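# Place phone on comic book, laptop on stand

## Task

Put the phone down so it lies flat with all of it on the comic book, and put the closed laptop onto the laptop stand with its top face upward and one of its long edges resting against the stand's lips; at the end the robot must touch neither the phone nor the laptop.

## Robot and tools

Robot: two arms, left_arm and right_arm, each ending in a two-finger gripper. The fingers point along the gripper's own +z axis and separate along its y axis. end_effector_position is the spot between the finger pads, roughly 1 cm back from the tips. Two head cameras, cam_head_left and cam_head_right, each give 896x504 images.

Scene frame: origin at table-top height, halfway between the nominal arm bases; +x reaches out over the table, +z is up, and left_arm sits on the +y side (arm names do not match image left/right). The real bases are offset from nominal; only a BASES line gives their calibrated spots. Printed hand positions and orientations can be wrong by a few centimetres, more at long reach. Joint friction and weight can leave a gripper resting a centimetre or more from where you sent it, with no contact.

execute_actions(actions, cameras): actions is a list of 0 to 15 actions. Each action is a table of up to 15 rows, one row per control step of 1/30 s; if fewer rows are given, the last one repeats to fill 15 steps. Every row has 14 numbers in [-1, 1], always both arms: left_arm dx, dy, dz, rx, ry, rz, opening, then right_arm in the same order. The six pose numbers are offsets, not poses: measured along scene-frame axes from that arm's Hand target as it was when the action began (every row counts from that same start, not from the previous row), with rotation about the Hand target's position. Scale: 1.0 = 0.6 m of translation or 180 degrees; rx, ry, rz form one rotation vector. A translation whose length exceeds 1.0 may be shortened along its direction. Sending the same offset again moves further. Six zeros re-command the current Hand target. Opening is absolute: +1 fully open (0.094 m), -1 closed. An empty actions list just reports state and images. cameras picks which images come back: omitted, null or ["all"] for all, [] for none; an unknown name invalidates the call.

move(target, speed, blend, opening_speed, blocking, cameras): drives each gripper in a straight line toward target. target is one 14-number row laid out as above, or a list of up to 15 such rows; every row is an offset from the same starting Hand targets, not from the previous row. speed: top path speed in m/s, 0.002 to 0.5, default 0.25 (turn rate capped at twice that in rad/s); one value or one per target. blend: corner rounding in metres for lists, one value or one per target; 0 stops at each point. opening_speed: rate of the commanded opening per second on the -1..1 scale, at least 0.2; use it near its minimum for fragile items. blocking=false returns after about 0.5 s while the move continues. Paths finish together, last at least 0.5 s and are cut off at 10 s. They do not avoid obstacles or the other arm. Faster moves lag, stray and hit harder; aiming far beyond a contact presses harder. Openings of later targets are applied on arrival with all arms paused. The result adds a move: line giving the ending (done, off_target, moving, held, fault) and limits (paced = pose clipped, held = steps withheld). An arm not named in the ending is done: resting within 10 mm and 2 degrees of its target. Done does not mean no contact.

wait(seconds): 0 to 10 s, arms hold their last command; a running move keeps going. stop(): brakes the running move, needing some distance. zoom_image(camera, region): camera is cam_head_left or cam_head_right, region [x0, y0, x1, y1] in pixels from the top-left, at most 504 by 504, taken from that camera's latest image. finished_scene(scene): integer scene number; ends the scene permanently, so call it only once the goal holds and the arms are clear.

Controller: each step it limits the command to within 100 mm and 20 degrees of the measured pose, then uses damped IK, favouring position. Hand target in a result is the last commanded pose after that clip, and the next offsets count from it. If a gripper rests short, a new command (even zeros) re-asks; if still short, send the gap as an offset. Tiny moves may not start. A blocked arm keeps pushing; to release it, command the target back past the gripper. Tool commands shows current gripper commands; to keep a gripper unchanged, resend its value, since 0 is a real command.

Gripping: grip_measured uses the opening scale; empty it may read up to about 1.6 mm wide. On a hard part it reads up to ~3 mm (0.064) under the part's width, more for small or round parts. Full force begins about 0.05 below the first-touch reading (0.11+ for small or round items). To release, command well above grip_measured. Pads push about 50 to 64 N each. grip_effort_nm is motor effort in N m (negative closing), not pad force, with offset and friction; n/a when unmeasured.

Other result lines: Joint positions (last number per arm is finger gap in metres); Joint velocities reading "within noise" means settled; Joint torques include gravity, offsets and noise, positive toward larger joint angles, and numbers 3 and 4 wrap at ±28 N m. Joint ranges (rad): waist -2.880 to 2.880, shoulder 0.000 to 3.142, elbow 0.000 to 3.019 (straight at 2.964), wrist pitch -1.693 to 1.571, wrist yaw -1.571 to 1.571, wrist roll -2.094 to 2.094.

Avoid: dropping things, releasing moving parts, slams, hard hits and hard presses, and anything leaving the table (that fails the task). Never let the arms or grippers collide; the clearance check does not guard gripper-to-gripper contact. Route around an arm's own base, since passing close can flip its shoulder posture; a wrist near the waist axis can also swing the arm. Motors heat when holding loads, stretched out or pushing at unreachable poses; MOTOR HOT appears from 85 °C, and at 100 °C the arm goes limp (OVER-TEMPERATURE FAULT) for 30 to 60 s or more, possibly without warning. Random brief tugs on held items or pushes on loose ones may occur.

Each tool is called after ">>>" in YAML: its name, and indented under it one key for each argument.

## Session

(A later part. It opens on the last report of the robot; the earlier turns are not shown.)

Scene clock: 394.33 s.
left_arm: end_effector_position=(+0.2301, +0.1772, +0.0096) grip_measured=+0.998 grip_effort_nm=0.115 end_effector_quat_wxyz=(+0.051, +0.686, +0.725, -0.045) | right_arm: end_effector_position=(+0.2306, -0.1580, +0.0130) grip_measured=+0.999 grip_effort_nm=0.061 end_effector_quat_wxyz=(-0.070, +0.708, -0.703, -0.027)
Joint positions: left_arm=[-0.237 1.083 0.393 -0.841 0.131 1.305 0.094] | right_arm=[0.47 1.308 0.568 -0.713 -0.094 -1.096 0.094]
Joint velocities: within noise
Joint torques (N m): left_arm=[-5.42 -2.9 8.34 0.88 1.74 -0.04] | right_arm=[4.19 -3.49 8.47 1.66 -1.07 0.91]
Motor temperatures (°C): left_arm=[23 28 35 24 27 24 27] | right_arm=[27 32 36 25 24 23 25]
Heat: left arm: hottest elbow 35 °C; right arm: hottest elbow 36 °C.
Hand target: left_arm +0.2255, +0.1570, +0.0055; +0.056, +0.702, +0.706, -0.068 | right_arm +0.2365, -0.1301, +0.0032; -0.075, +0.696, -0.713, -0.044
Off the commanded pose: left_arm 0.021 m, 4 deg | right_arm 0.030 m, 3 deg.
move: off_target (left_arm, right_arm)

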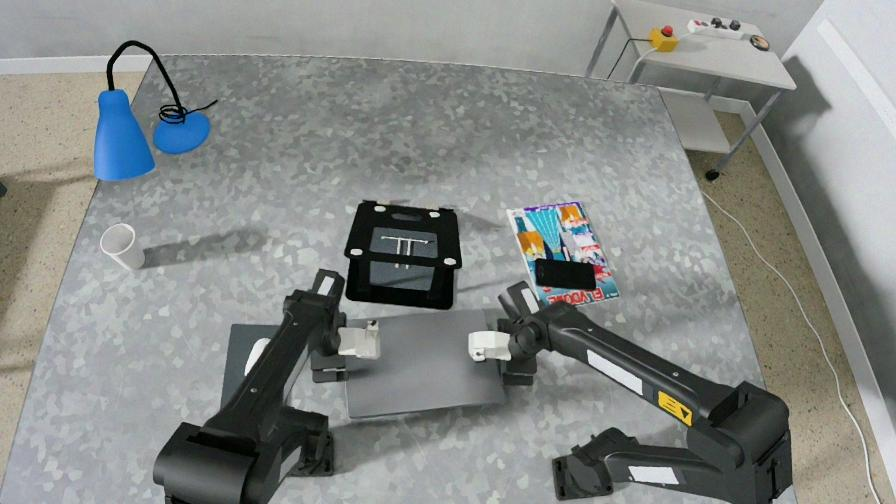

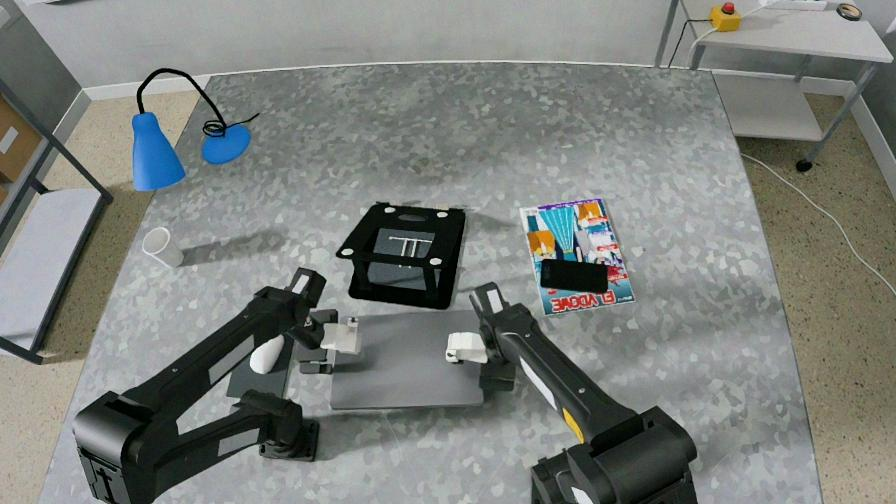

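>>> move:
  target:
    - [0,-0.05,0,0,0,0,1,0.0,0.05,0,0,0,0,1]
    - [0,-0.05,0.08,0,0,0,1,0.0,0.05,0.09,0,0,0,1]
  speed: 0.06

>>> zoom_image:
  camera: "cam_head_left"
  region: [250, 230, 600, 450]

>>> zoom_image:
  camera: "cam_head_right"
  region: [230, 230, 580, 450]

Scene clock: 399.47 s.
left_arm: end_effector_position=(+0.1967, +0.1643, +0.0235) grip_measured=+0.998 grip_effort_nm=0.115 end_effector_quat_wxyz=(+0.000, +0.701, +0.710, -0.059) | right_arm: end_effector_position=(+0.1889, -0.1593, +0.0173) grip_measured=+0.999 grip_effort_nm=0.032 end_effector_quat_wxyz=(+0.013, +0.716, -0.696, -0.043)
Joint positions: left_arm=[-0.368 1.027 0.408 -1.002 0.107 1.221 0.094] | right_arm=[0.55 1.305 0.587 -0.899 -0.076 -1.045 0.094]
Joint velocities: within noise
Joint torques (N m): left_arm=[-5.71 -6.3 15.83 0.29 2.67 -0.43] | right_arm=[3.72 -10.81 14.35 1.28 -1.81 1.02]
Motor temperatures (°C): left_arm=[23 28 35 24 30 24 27] | right_arm=[27 32 36 25 25 24 25]
Heat: left arm: hottest elbow 35 °C; right arm: hottest elbow 36 °C.
Hand target: left_arm +0.2255, +0.1269, +0.0535; +0.056, +0.702, +0.706, -0.068 | right_arm +0.2363, -0.1001, +0.0570; -0.074, +0.696, -0.713, -0.044
Off the commanded pose: left_arm 0.056 m, 7 deg | right_arm 0.086 m, 10 deg.
move: off_target (left_arm, right_arm)

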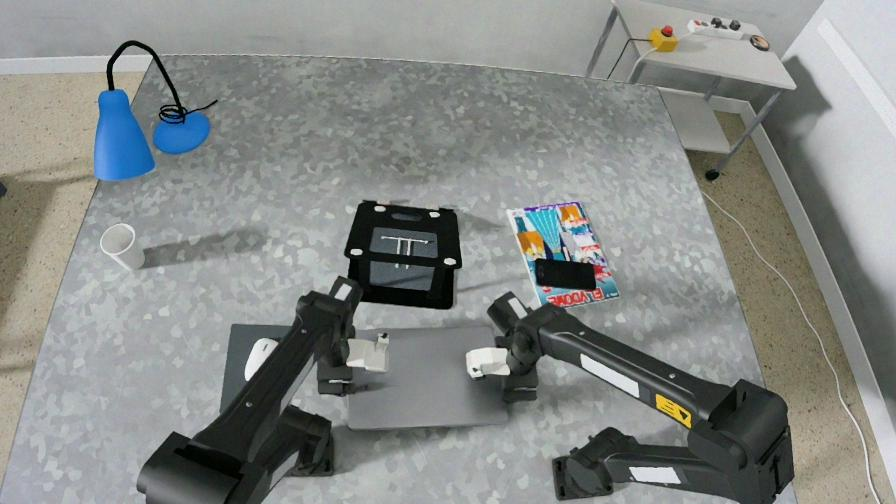

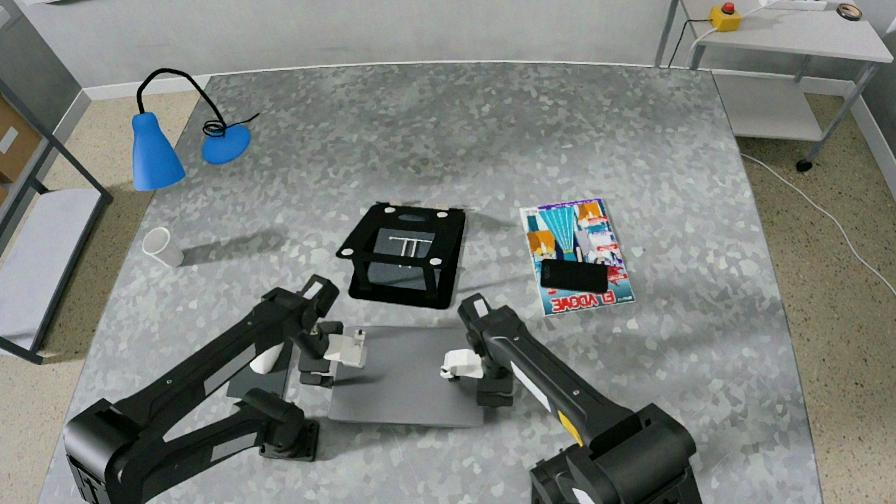

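Scaled by 1.440.

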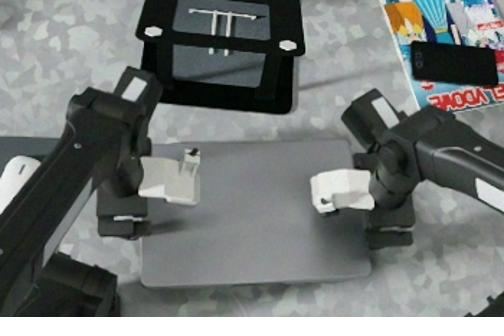

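Scaled by 1.440.

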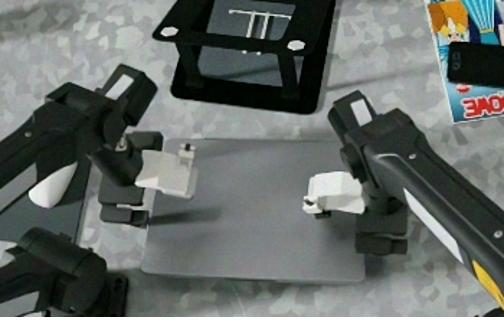

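>>> move:
  target: [0.03,-0.02,0.1,0,0,0,1,0.03,0.0,0.1,0,0,0,1]
  speed: 0.06

>>> zoom_image:
  camera: "cam_head_left"
  region: [250, 230, 600, 450]

>>> zoom_image:
  camera: "cam_head_right"
  region: [230, 230, 580, 450]

Scene clock: 404.77 s.
left_arm: end_effector_position=(+0.2236, +0.1270, +0.0884) grip_measured=+0.998 grip_effort_nm=0.110 end_effector_quat_wxyz=(+0.029, +0.698, +0.711, -0.080) | right_arm: end_effector_position=(+0.2375, -0.1139, +0.0950) grip_measured=+0.999 grip_effort_nm=0.027 end_effector_quat_wxyz=(-0.050, +0.696, -0.715, -0.050)
Joint positions: left_arm=[-0.437 1 0.585 -1.159 0.17 1.145 0.094] | right_arm=[0.569 1.258 0.788 -1.022 -0.117 -0.965 0.094]
Joint velocities: within noise
Joint torques (N m): left_arm=[-2.49 -5.36 15.31 -0.06 0.07 -0.05] | right_arm=[1.08 -10.11 11.69 -0.02 -0.03 0.23]
Motor temperatures (°C): left_arm=[23 27 35 24 32 24 27] | right_arm=[27 32 38 25 26 24 25]
Heat: left arm: hottest elbow 35 °C; right arm: hottest elbow 38 °C.
Hand target: left_arm +0.2435, +0.1150, +0.1134; +0.056, +0.702, +0.706, -0.068 | right_arm +0.2544, -0.1002, +0.1171; -0.075, +0.696, -0.713, -0.044
Off the commanded pose: left_arm 0.034 m, 3 deg | right_arm 0.031 m, 3 deg.
move: off_target (left_arm, right_arm)

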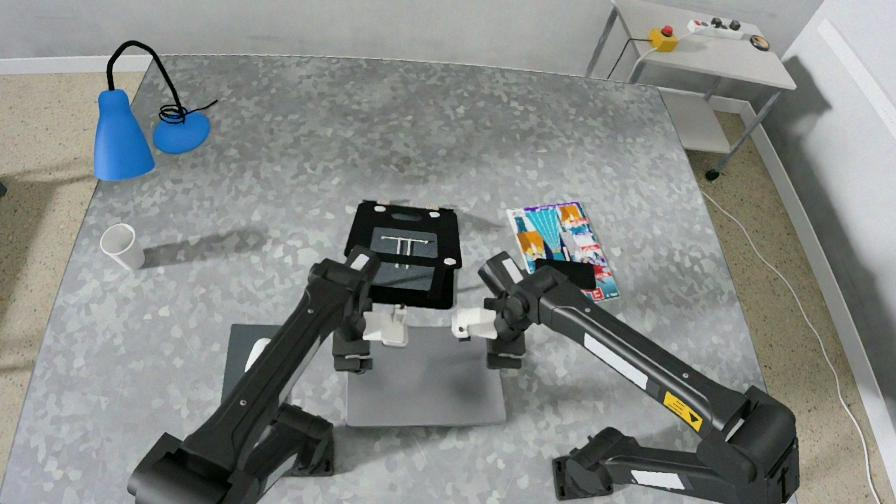

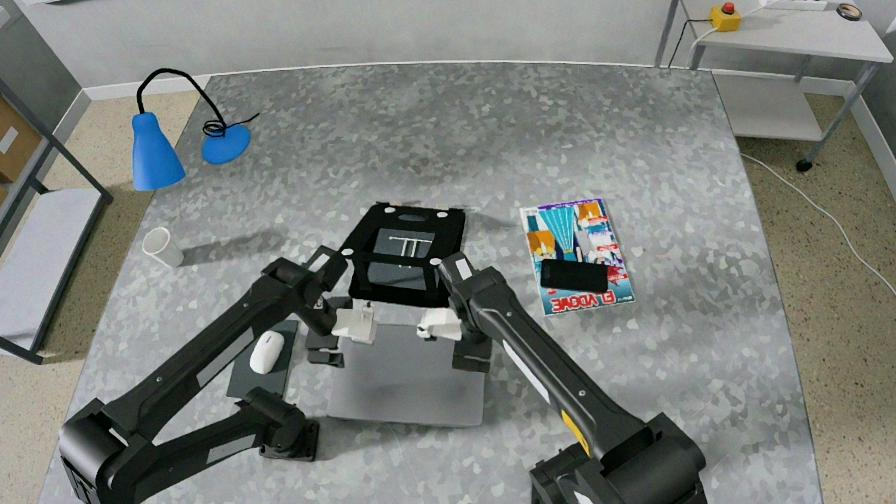

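Scaled by 1.440.

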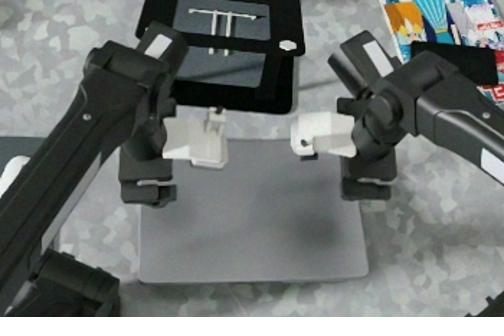

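Scaled by 1.440.

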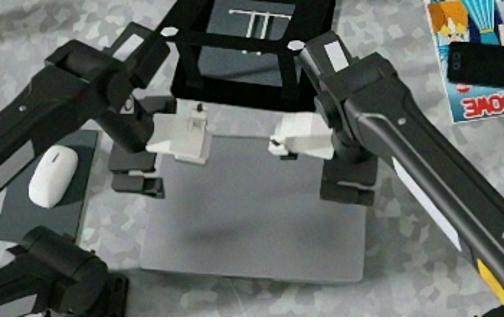

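>>> move:
  target:
    - [0.0,0.18,0,-0.11,0,0,1,0.0,-0.18,0.0,0.11,0,0,1]
    - [-0.07,0.18,-0.1,-0.13,0,0,1,-0.07,-0.18,-0.1,0.13,0,0,1]
    - [-0.07,0.18,-0.19,-0.13,0,0,1,-0.07,-0.18,-0.19,0.13,0,0,1]
  speed: 0.15

>>> zoom_image:
  camera: "cam_head_left"
  region: [250, 230, 600, 450]

>>> zoom_image:
  camera: "cam_head_right"
  region: [230, 230, 580, 450]

Scene clock: 417.90 s.
left_arm: end_effector_position=(+0.2028, +0.2205, +0.0087) grip_measured=+0.998 grip_effort_nm=0.110 end_effector_quat_wxyz=(+0.204, +0.682, +0.670, -0.210) | right_arm: end_effector_position=(+0.2119, -0.2048, +0.0131) grip_measured=+0.999 grip_effort_nm=0.027 end_effector_quat_wxyz=(-0.218, +0.667, -0.687, -0.191)
Joint positions: left_arm=[0.375 1.226 0.374 -0.991 0.535 2.066 0.094] | right_arm=[0.038 1.257 0.427 -0.66 -0.583 -1.474 0.094]
Joint velocities: within noise
Joint torques (N m): left_arm=[-1.14 -2.9 5.42 1.07 -0.12 -0.13] | right_arm=[0.09 -4.72 5 1.28 -0.03 0.1]
Motor temperatures (°C): left_arm=[23 27 36 24 30 24 27] | right_arm=[27 32 39 25 25 24 25]
Heat: left arm: hottest elbow 36 °C; right arm: hottest elbow 39 °C.
Hand target: left_arm +0.2015, +0.2229, -0.0005; +0.197, +0.676, +0.678, -0.210 | right_arm +0.2124, -0.2081, +0.0030; -0.214, +0.666, -0.689, -0.187
Off the commanded pose: left_arm 0.010 m, 1 deg | right_arm 0.011 m, 1 deg.
move: off_target (right_arm)

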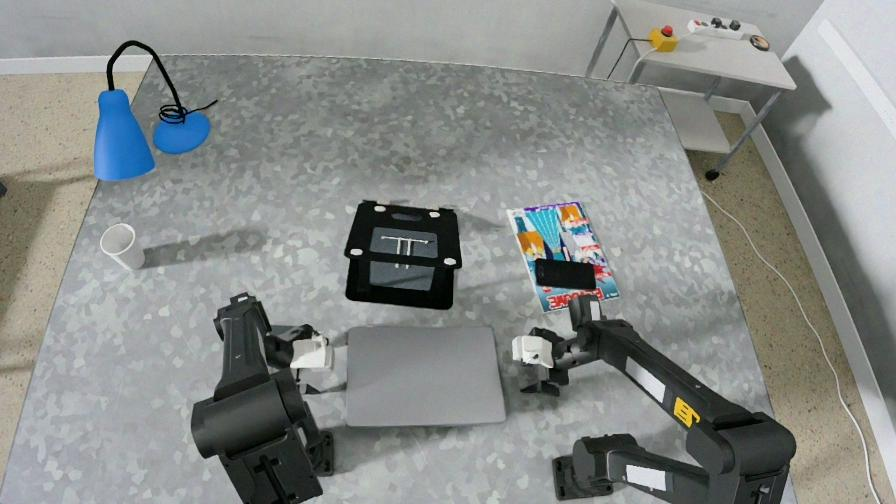

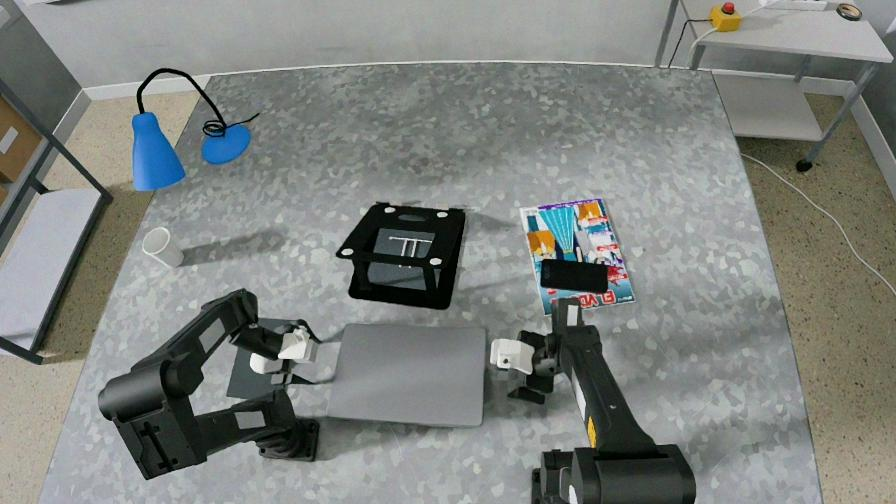

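Scaled by 1.440.

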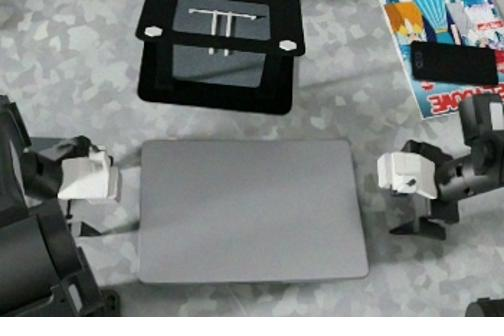

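Scaled by 1.440.

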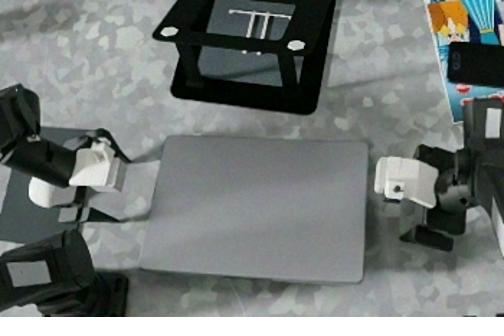

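>>> move:
  target:
    - [0.02,-0.1,0,0,0,0,1,0.02,0.1,-0.005,0,0,0,1]
    - [0.06,-0.2,0.0,0,0,0,1,0.06,0.2,0.0,0,0,0,1]
    - [0.09,-0.2,0.08,0,0,0,1,0.09,0.2,0.08,0,0,0,1]
  speed: 0.07

>>> zoom_image:
  camera: "cam_head_left"
  region: [250, 230, 600, 450]

>>> zoom_image:
  camera: "cam_head_right"
  region: [230, 230, 580, 450]

Scene clock: 426.60 s.
left_arm: end_effector_position=(+0.2358, +0.1557, +0.0121) grip_measured=+0.999 grip_effort_nm=0.056 end_effector_quat_wxyz=(+0.157, +0.697, +0.682, -0.161) | right_arm: end_effector_position=(+0.2269, -0.1515, +0.0163) grip_measured=+1.000 grip_effort_nm=0.002 end_effector_quat_wxyz=(-0.161, +0.685, -0.694, -0.152)
Joint positions: left_arm=[-0.084 1.151 0.39 -0.795 0.452 1.534 0.094] | right_arm=[0.316 1.293 0.511 -0.624 -0.417 -1.201 0.094]
Joint velocities: within noise
Joint torques (N m): left_arm=[-9.35 -5.77 14.37 -0.7 5.43 -1.28] | right_arm=[6.24 -6.53 14.16 1.35 -3.62 1.3]
Motor temperatures (°C): left_arm=[23 27 35 24 33 24 27] | right_arm=[27 32 38 25 26 24 25]
Heat: left arm: hottest elbow 35 °C; right arm: hottest elbow 38 °C.
Hand target: left_arm +0.2554, +0.1029, +0.0474; +0.197, +0.676, +0.678, -0.210 | right_arm +0.2664, -0.0880, +0.0512; -0.214, +0.666, -0.689, -0.188
Off the commanded pose: left_arm 0.067 m, 8 deg | right_arm 0.082 m, 8 deg.
move: off_target (left_arm, right_arm)

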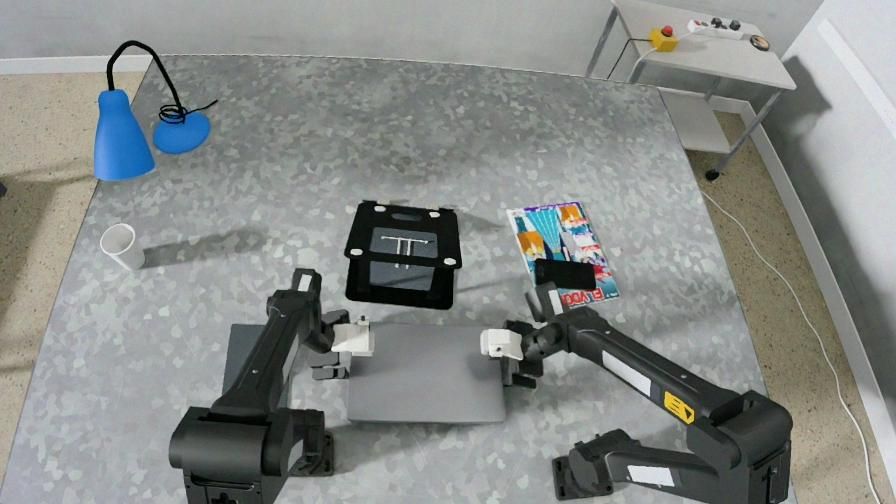

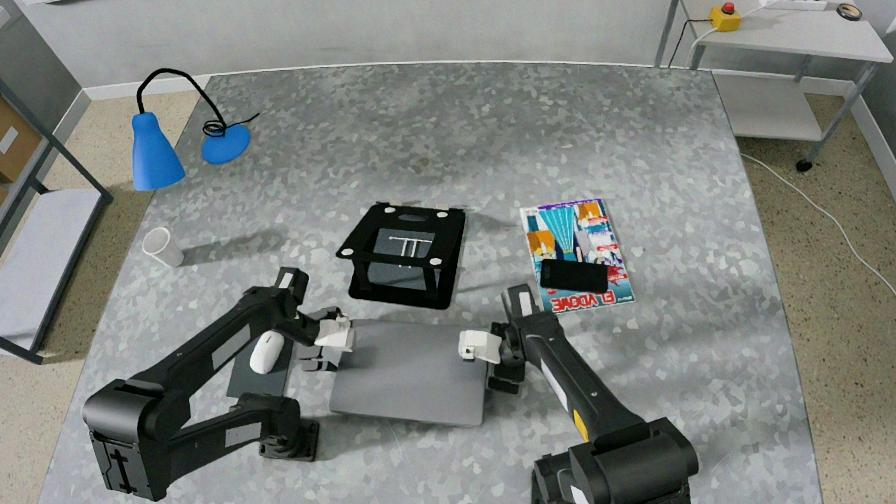

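Scaled by 1.440.

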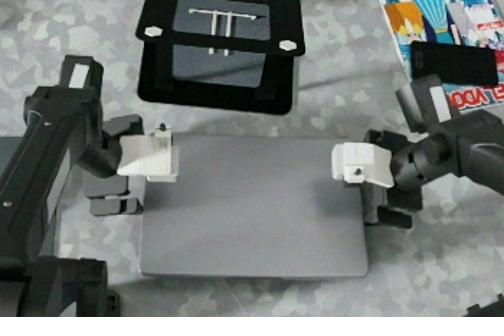

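Scaled by 1.440.

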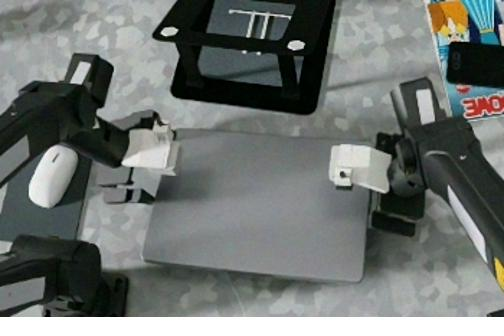

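>>> move:
  target: [0.03,-0.01,0.1,0,0,0,1,0.03,0.01,0.1,0,0,0,1]
  speed: 0.06

>>> zoom_image:
  camera: "cam_head_left"
  region: [250, 230, 600, 450]

>>> zoom_image:
  camera: "cam_head_right"
  region: [230, 230, 580, 450]

Scene clock: 431.60 s.
left_arm: end_effector_position=(+0.2338, +0.1287, +0.0661) grip_measured=+0.999 grip_effort_nm=0.051 end_effector_quat_wxyz=(+0.143, +0.688, +0.678, -0.215) | right_arm: end_effector_position=(+0.2176, -0.1586, +0.0297) grip_measured=+1.000 grip_effort_nm=-0.012 end_effector_quat_wxyz=(+0.110, -0.603, +0.769, +0.182)
Joint positions: left_arm=[-0.163 1.087 0.51 -1.036 0.52 1.462 0.094] | right_arm=[0.3 1.271 0.548 -0.765 -0.421 -1.007 0.094]
Joint velocities: within noise
Joint torques (N m): left_arm=[-5.89 -8 17.35 0.66 2.92 -0.89] | right_arm=[5.3 -12.81 14.9 1.01 -3.31 -0.69]
Motor temperatures (°C): left_arm=[23 27 36 24 42 24 27] | right_arm=[27 32 39 25 33 24 25]
Heat: left arm: hottest wrist yaw 42 °C; right arm: hottest elbow 39 °C.
Hand target: left_arm +0.2735, +0.0969, +0.1075; +0.197, +0.676, +0.678, -0.210 | right_arm +0.2683, -0.1003, +0.0917; +0.214, -0.666, +0.689, +0.187
Off the commanded pose: left_arm 0.065 m, 6 deg | right_arm 0.130 m, 17 deg; position clipped.
move: off_target (left_arm, right_arm); limits=paced

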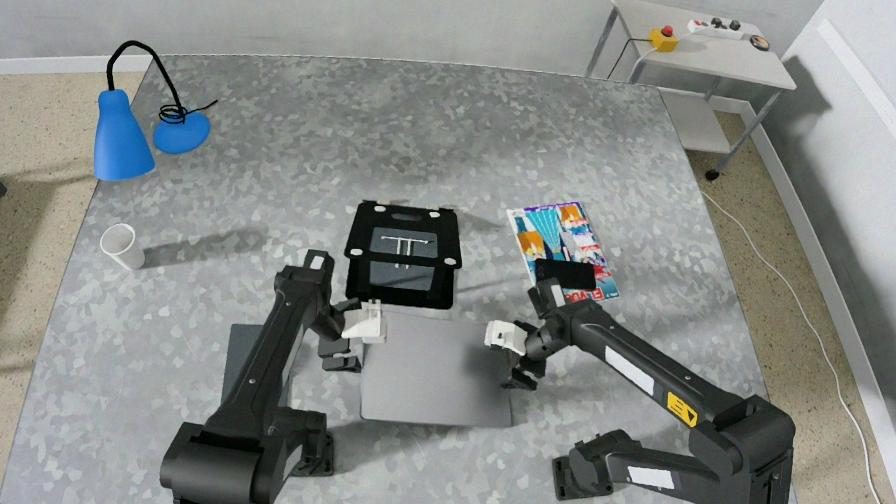

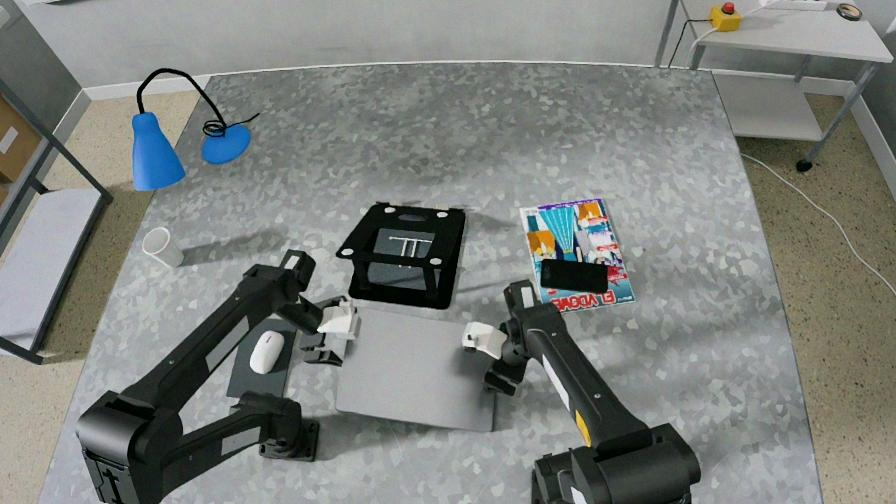

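Scaled by 1.440.

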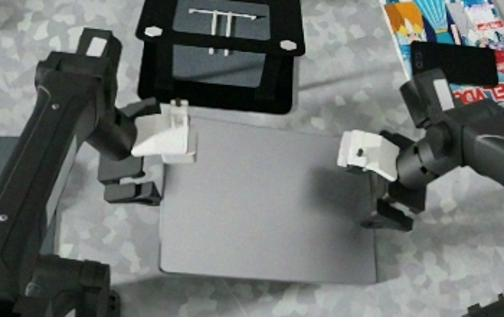

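Scaled by 1.440.

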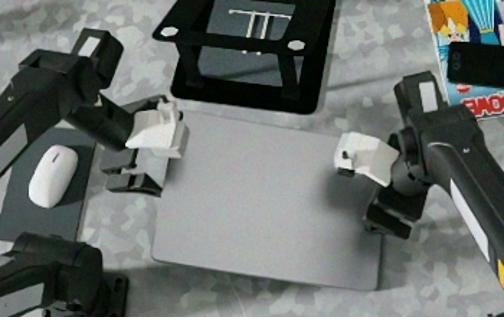

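>>> move:
  target: [0.0,0.0,0.0,0,0,0,1,0.0,-0.03,0.07,0,0,0,1]
  speed: 0.06

>>> zoom_image:
  camera: "cam_head_left"
  region: [250, 230, 600, 450]

>>> zoom_image:
  camera: "cam_head_right"
  region: [230, 230, 580, 450]

Scene clock: 436.20 s.
left_arm: end_effector_position=(+0.2304, +0.1274, +0.0676) grip_measured=+0.999 grip_effort_nm=0.056 end_effector_quat_wxyz=(+0.139, +0.686, +0.680, -0.220) | right_arm: end_effector_position=(+0.2372, -0.1614, +0.0777) grip_measured=+1.000 grip_effort_nm=-0.022 end_effector_quat_wxyz=(+0.134, -0.609, +0.762, +0.177)
Joint positions: left_arm=[-0.168 1.082 0.51 -1.05 0.524 1.453 0.094] | right_arm=[0.264 1.193 0.637 -0.901 -0.434 -1.054 0.094]
Joint velocities: within noise
Joint torques (N m): left_arm=[-4.66 -7.06 17.44 1.11 2.7 -0.87] | right_arm=[3.96 -11.46 14.57 0.44 -3.27 -0.69]
Motor temperatures (°C): left_arm=[23 27 37 24 43 24 27] | right_arm=[27 32 41 25 36 24 25]
Heat: left arm: hottest wrist yaw 43 °C; right arm: hottest elbow 41 °C.
Hand target: left_arm +0.2736, +0.0969, +0.1075; +0.197, +0.676, +0.678, -0.210 | right_arm +0.2683, -0.1183, +0.1336; +0.214, -0.666, +0.689, +0.188
Off the commanded pose: left_arm 0.066 m, 7 deg | right_arm 0.077 m, 14 deg.
move: off_target (left_arm, right_arm); limits=paced

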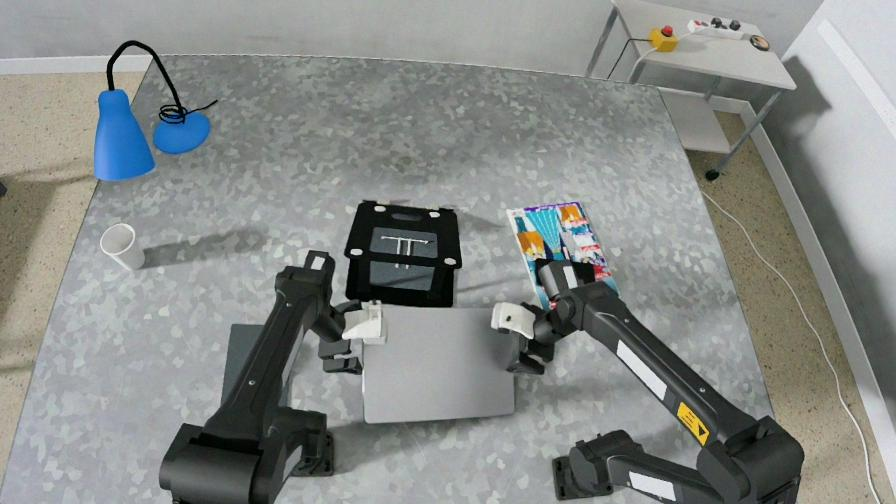

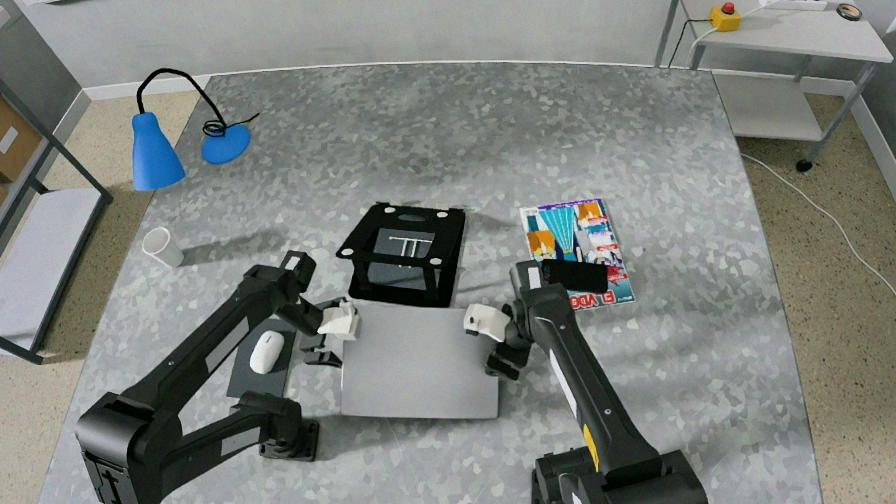

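Scaled by 1.440.

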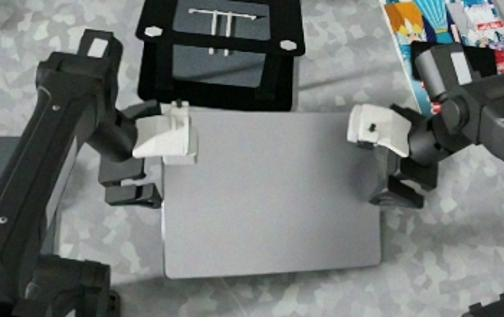

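Scaled by 1.440.

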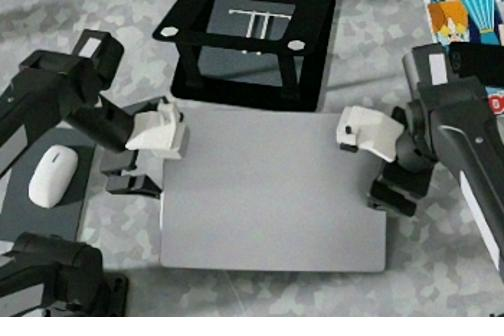

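>>> move:
  target: [0.0,0.0,0.25,0,0,0,1,0.0,-0.0,0.22,0,0,0,1]
  speed: 0.06

Scene clock: 440.97 s.
left_arm: end_effector_position=(+0.2611, +0.1030, +0.2268) grip_measured=+0.999 grip_effort_nm=0.056 end_effector_quat_wxyz=(+0.172, +0.667, +0.688, -0.228) | right_arm: end_effector_position=(+0.2574, -0.1257, +0.2347) grip_measured=+1.000 grip_effort_nm=-0.022 end_effector_quat_wxyz=(-0.186, +0.657, -0.702, -0.200)
Joint positions: left_arm=[-0.216 0.967 0.872 -1.432 0.578 1.34 0.094] | right_arm=[0.311 1.093 0.977 -1.266 -0.523 -1.137 0.094]
Joint velocities: within noise
Joint torques (N m): left_arm=[-2.9 -7.3 17.06 0.09 0.28 -0.11] | right_arm=[1.2 -9.29 13.23 -0.09 -0.4 0.1]
Motor temperatures (°C): left_arm=[23 27 38 24 41 24 27] | right_arm=[27 32 42 25 36 24 25]
Heat: left arm: hottest wrist yaw 41 °C; right arm: hottest elbow 42 °C.
Hand target: left_arm +0.2736, +0.0969, +0.2575; +0.197, +0.676, +0.678, -0.210 | right_arm +0.2683, -0.1183, +0.2657; -0.214, +0.666, -0.689, -0.187
Off the commanded pose: left_arm 0.034 m, 4 deg | right_arm 0.034 m, 4 deg.
move: off_target (left_arm, right_arm)

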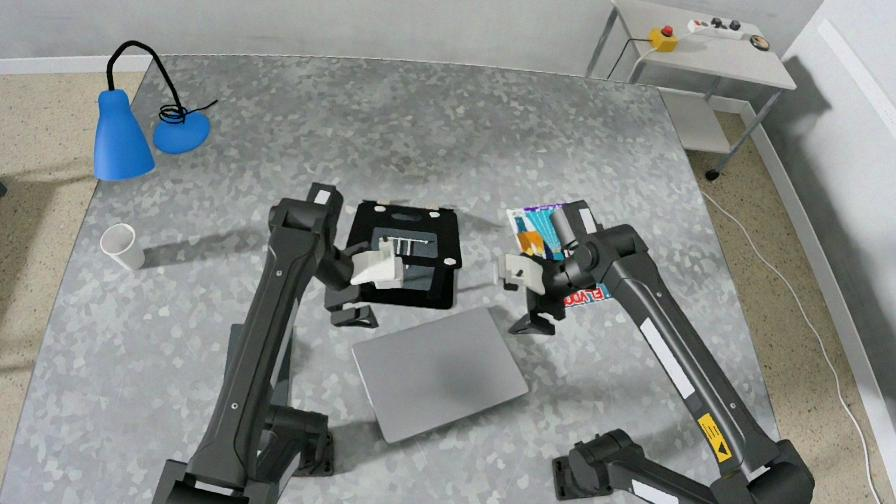

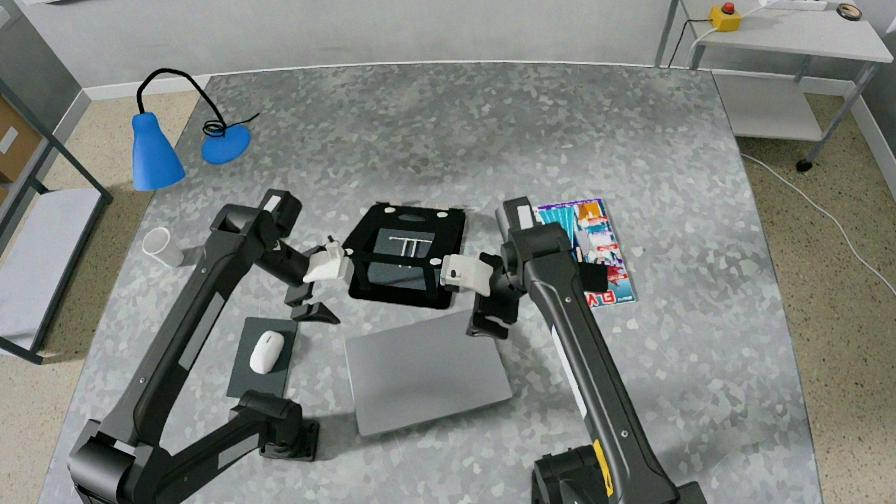

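>>> move:
  target:
    - [-0.02,0.22,0,0,0,0,1,-0.16,-0.2,0.0,0,0,0,1]
    - [-0.02,0.22,-0.43,0,0,0,1,-0.16,-0.2,-0.43,0,0,0,1]
    - [-0.02,0.03,-0.43,0,0,0,1,-0.13,0.01,-0.43,0,0,0,1]
  speed: [0.2,0.2,0.08]

>>> zoom_image:
  camera: "cam_head_left"
  region: [250, 230, 600, 450]

Scene clock: 455.33 s.
left_arm: end_effector_position=(+0.2740, +0.1569, +0.0104) grip_measured=+0.999 grip_effort_nm=0.056 end_effector_quat_wxyz=(+0.186, +0.683, +0.685, -0.171) | right_arm: end_effector_position=(+0.1877, -0.1562, +0.0124) grip_measured=+1.000 grip_effort_nm=-0.071 end_effector_quat_wxyz=(+0.194, -0.637, +0.728, +0.162)
Joint positions: left_arm=[-0.035 1.274 0.458 -0.727 0.51 1.555 0.094] | right_arm=[0.329 1.139 0.357 -0.531 -0.446 -1.045 0.094]
Joint velocities: within noise
Joint torques (N m): left_arm=[-8.94 -4.84 4.27 2.67 3.19 -0.98] | right_arm=[7.88 -1.2 7.46 3.56 -2 0.36]
Motor temperatures (°C): left_arm=[23 27 38 24 36 24 27] | right_arm=[27 32 41 25 30 24 25]
Heat: left arm: hottest elbow 38 °C; right arm: hottest elbow 41 °C.
Hand target: left_arm +0.2615, +0.1149, -0.0006; +0.197, +0.676, +0.678, -0.210 | right_arm +0.1904, -0.1123, +0.0076; +0.214, -0.666, +0.689, +0.187
Off the commanded pose: left_arm 0.045 m, 5 deg | right_arm 0.044 m, 7 deg.
move: off_target (left_arm, right_arm)

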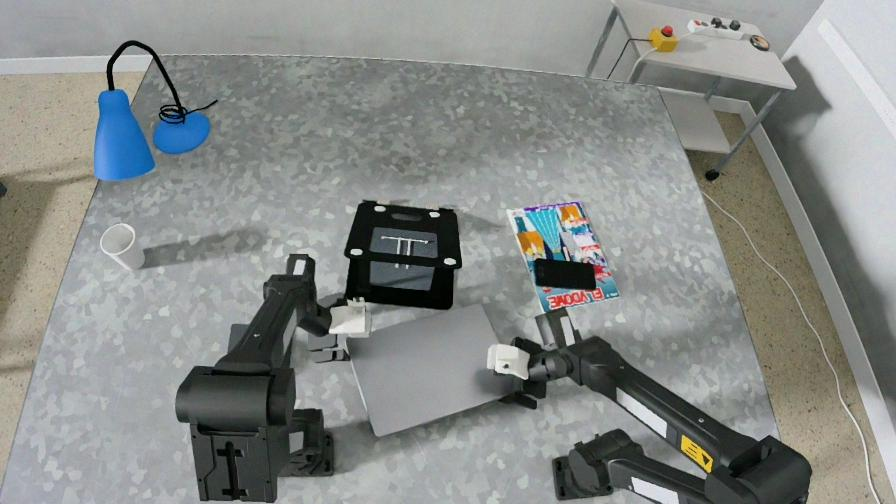

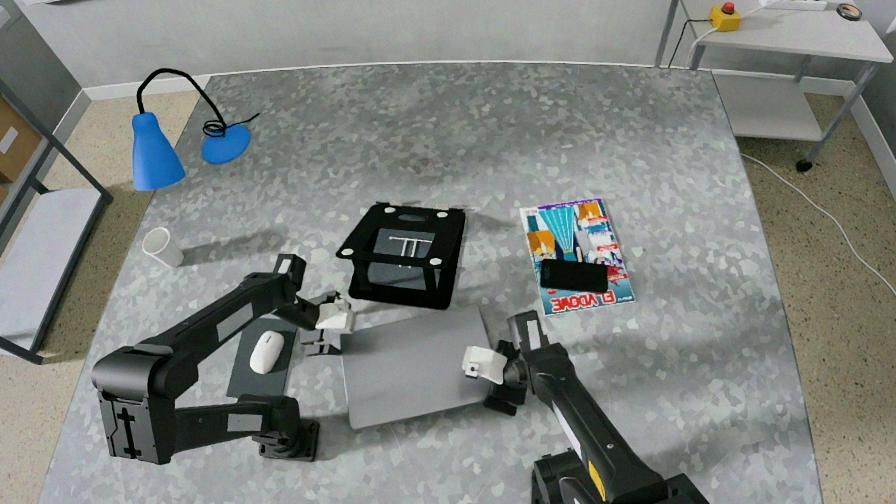

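Scaled by 1.440.

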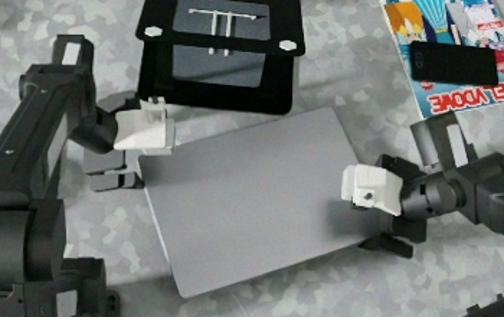

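>>> move:
  target: [0.1,-0.02,0,0,0,0,1,-0.1,0.02,-0.0,0,0,0,1]
  speed: 0.08

>>> zoom_image:
  camera: "cam_head_left"
  region: [250, 230, 600, 450]

Scene clock: 459.43 s.
left_arm: end_effector_position=(+0.3135, +0.1467, +0.0101) grip_measured=+0.999 grip_effort_nm=0.056 end_effector_quat_wxyz=(+0.188, +0.681, +0.685, -0.179) | right_arm: end_effector_position=(+0.1591, -0.1453, +0.0142) grip_measured=+1.000 grip_effort_nm=-0.071 end_effector_quat_wxyz=(+0.200, -0.566, +0.787, +0.142)
Joint positions: left_arm=[-0.062 1.391 0.558 -0.703 0.525 1.522 0.094] | right_arm=[0.49 0.973 0.268 -0.486 -0.329 -0.689 0.094]
Joint velocities: within noise
Joint torques (N m): left_arm=[-9.7 -3.9 8.65 2.69 2.49 -0.95] | right_arm=[8.94 -2.08 5.44 2.81 -3.54 -1.09]
Motor temperatures (°C): left_arm=[23 27 37 24 38 24 27] | right_arm=[27 32 41 25 32 24 25]
Heat: left arm: hottest wrist yaw 38 °C; right arm: hottest elbow 41 °C.
Hand target: left_arm +0.3215, +0.1029, -0.0006; +0.197, +0.676, +0.678, -0.210 | right_arm +0.1303, -0.1002, +0.0077; +0.214, -0.666, +0.689, +0.188
Off the commanded pose: left_arm 0.046 m, 4 deg | right_arm 0.054 m, 17 deg.
move: off_target (left_arm, right_arm)

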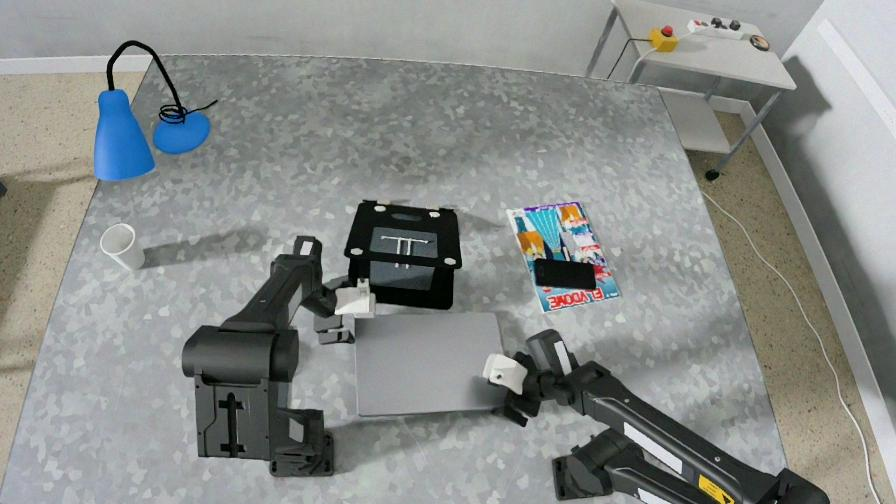

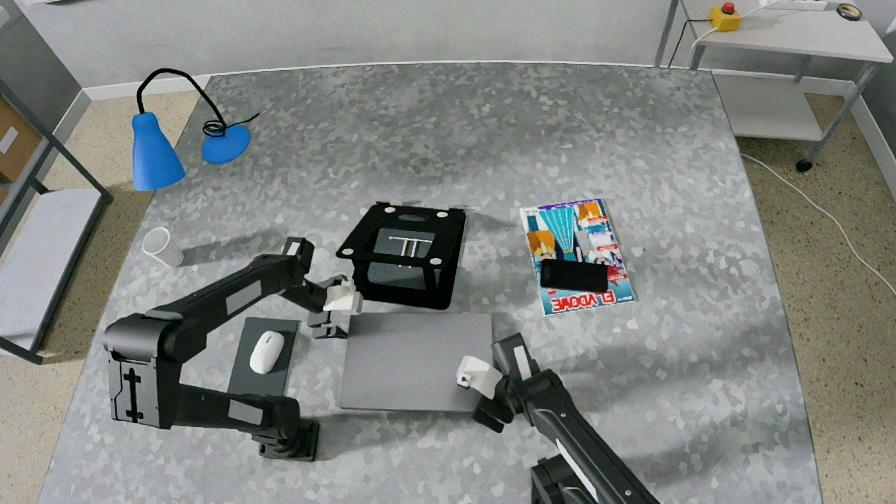

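Scaled by 1.440.

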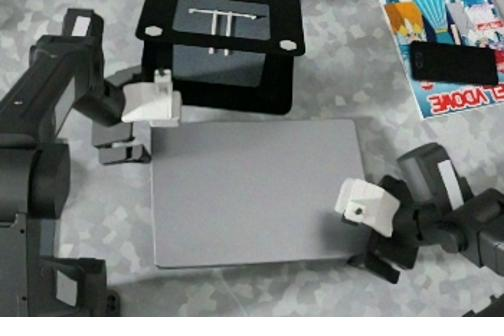

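>>> move:
  target:
    - [0.0,0.16,0.1,0,0,0,1,0.0,-0.18,0.1,0,0,0,1]
    - [-0.13,0.19,0.1,-0.1,0,0,1,0.18,-0.18,0.1,0.1,0,0,1]
    - [-0.13,0.19,0.01,-0.1,0,0,1,0.18,-0.18,0.0,0.1,0,0,1]
  speed: 0.15

>>> zoom_image:
  camera: "cam_head_left"
  region: [250, 230, 600, 450]

>>> zoom_image:
  camera: "cam_head_right"
  region: [230, 230, 580, 450]

Scene clock: 466.80 s.
left_arm: end_effector_position=(+0.2456, +0.2135, +0.0113) grip_measured=+0.999 grip_effort_nm=0.051 end_effector_quat_wxyz=(+0.275, +0.623, +0.673, -0.289) | right_arm: end_effector_position=(+0.2393, -0.2071, +0.0130) grip_measured=+1.000 grip_effort_nm=-0.066 end_effector_quat_wxyz=(-0.319, +0.629, -0.647, -0.290)
Joint positions: left_arm=[0.399 1.471 0.488 -0.996 0.735 2.081 0.094] | right_arm=[-0.123 1.483 0.496 -0.651 -0.889 -1.691 0.094]
Joint velocities: within noise
Joint torques (N m): left_arm=[-0.56 -6.65 4.3 0.36 0.18 -0.02] | right_arm=[0.15 -7.77 4.19 0.27 -0.47 0.17]
Motor temperatures (°C): left_arm=[23 27 36 24 38 24 27] | right_arm=[27 32 40 25 36 24 25]
Heat: left arm: hottest wrist yaw 38 °C; right arm: hottest elbow 40 °C.
Hand target: left_arm +0.2435, +0.2168, +0.0055; +0.301, +0.637, +0.637, -0.313 | right_arm +0.2382, -0.2083, +0.0076; -0.316, +0.625, -0.651, -0.293
Off the commanded pose: left_arm 0.007 m, 6 deg | right_arm 0.006 m, 1 deg.
joint sent to its limit (left arm) — joint 6 (wrist roll), upper limit. The joint targets are off in orientation, not in position.
move: off_target (left_arm)

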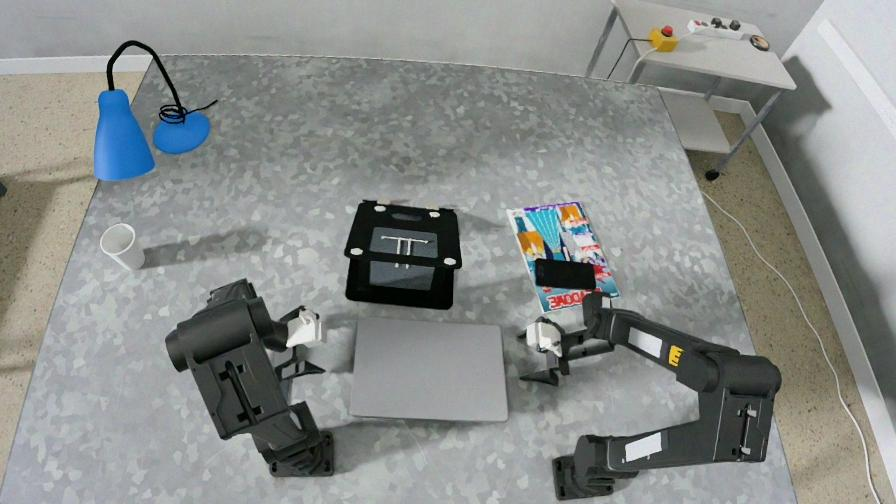

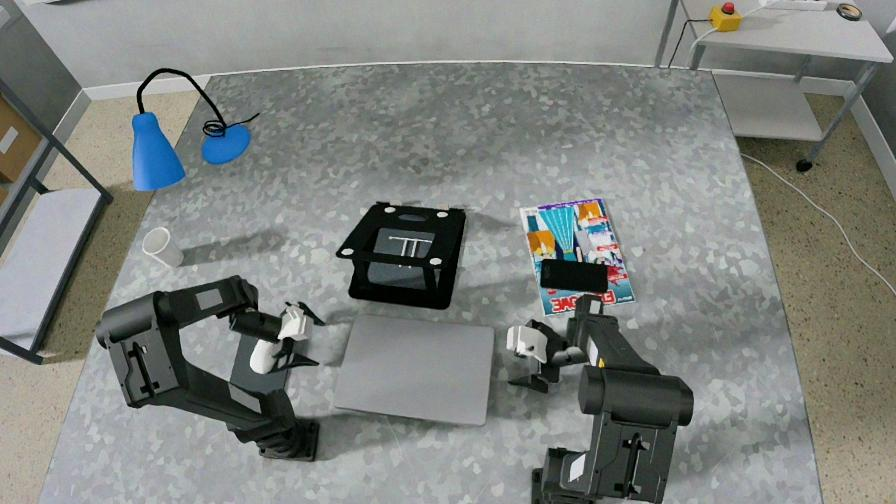

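Scaled by 1.440.

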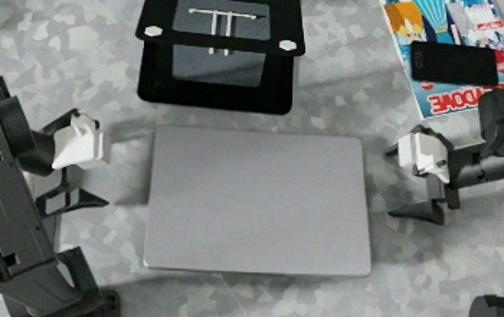

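Scaled by 1.440.

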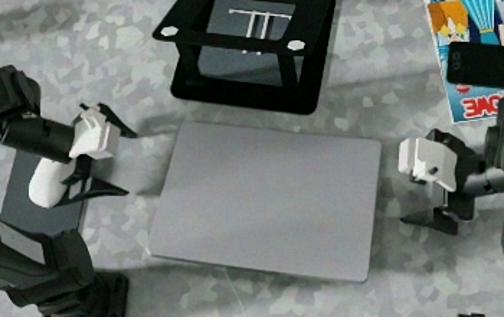

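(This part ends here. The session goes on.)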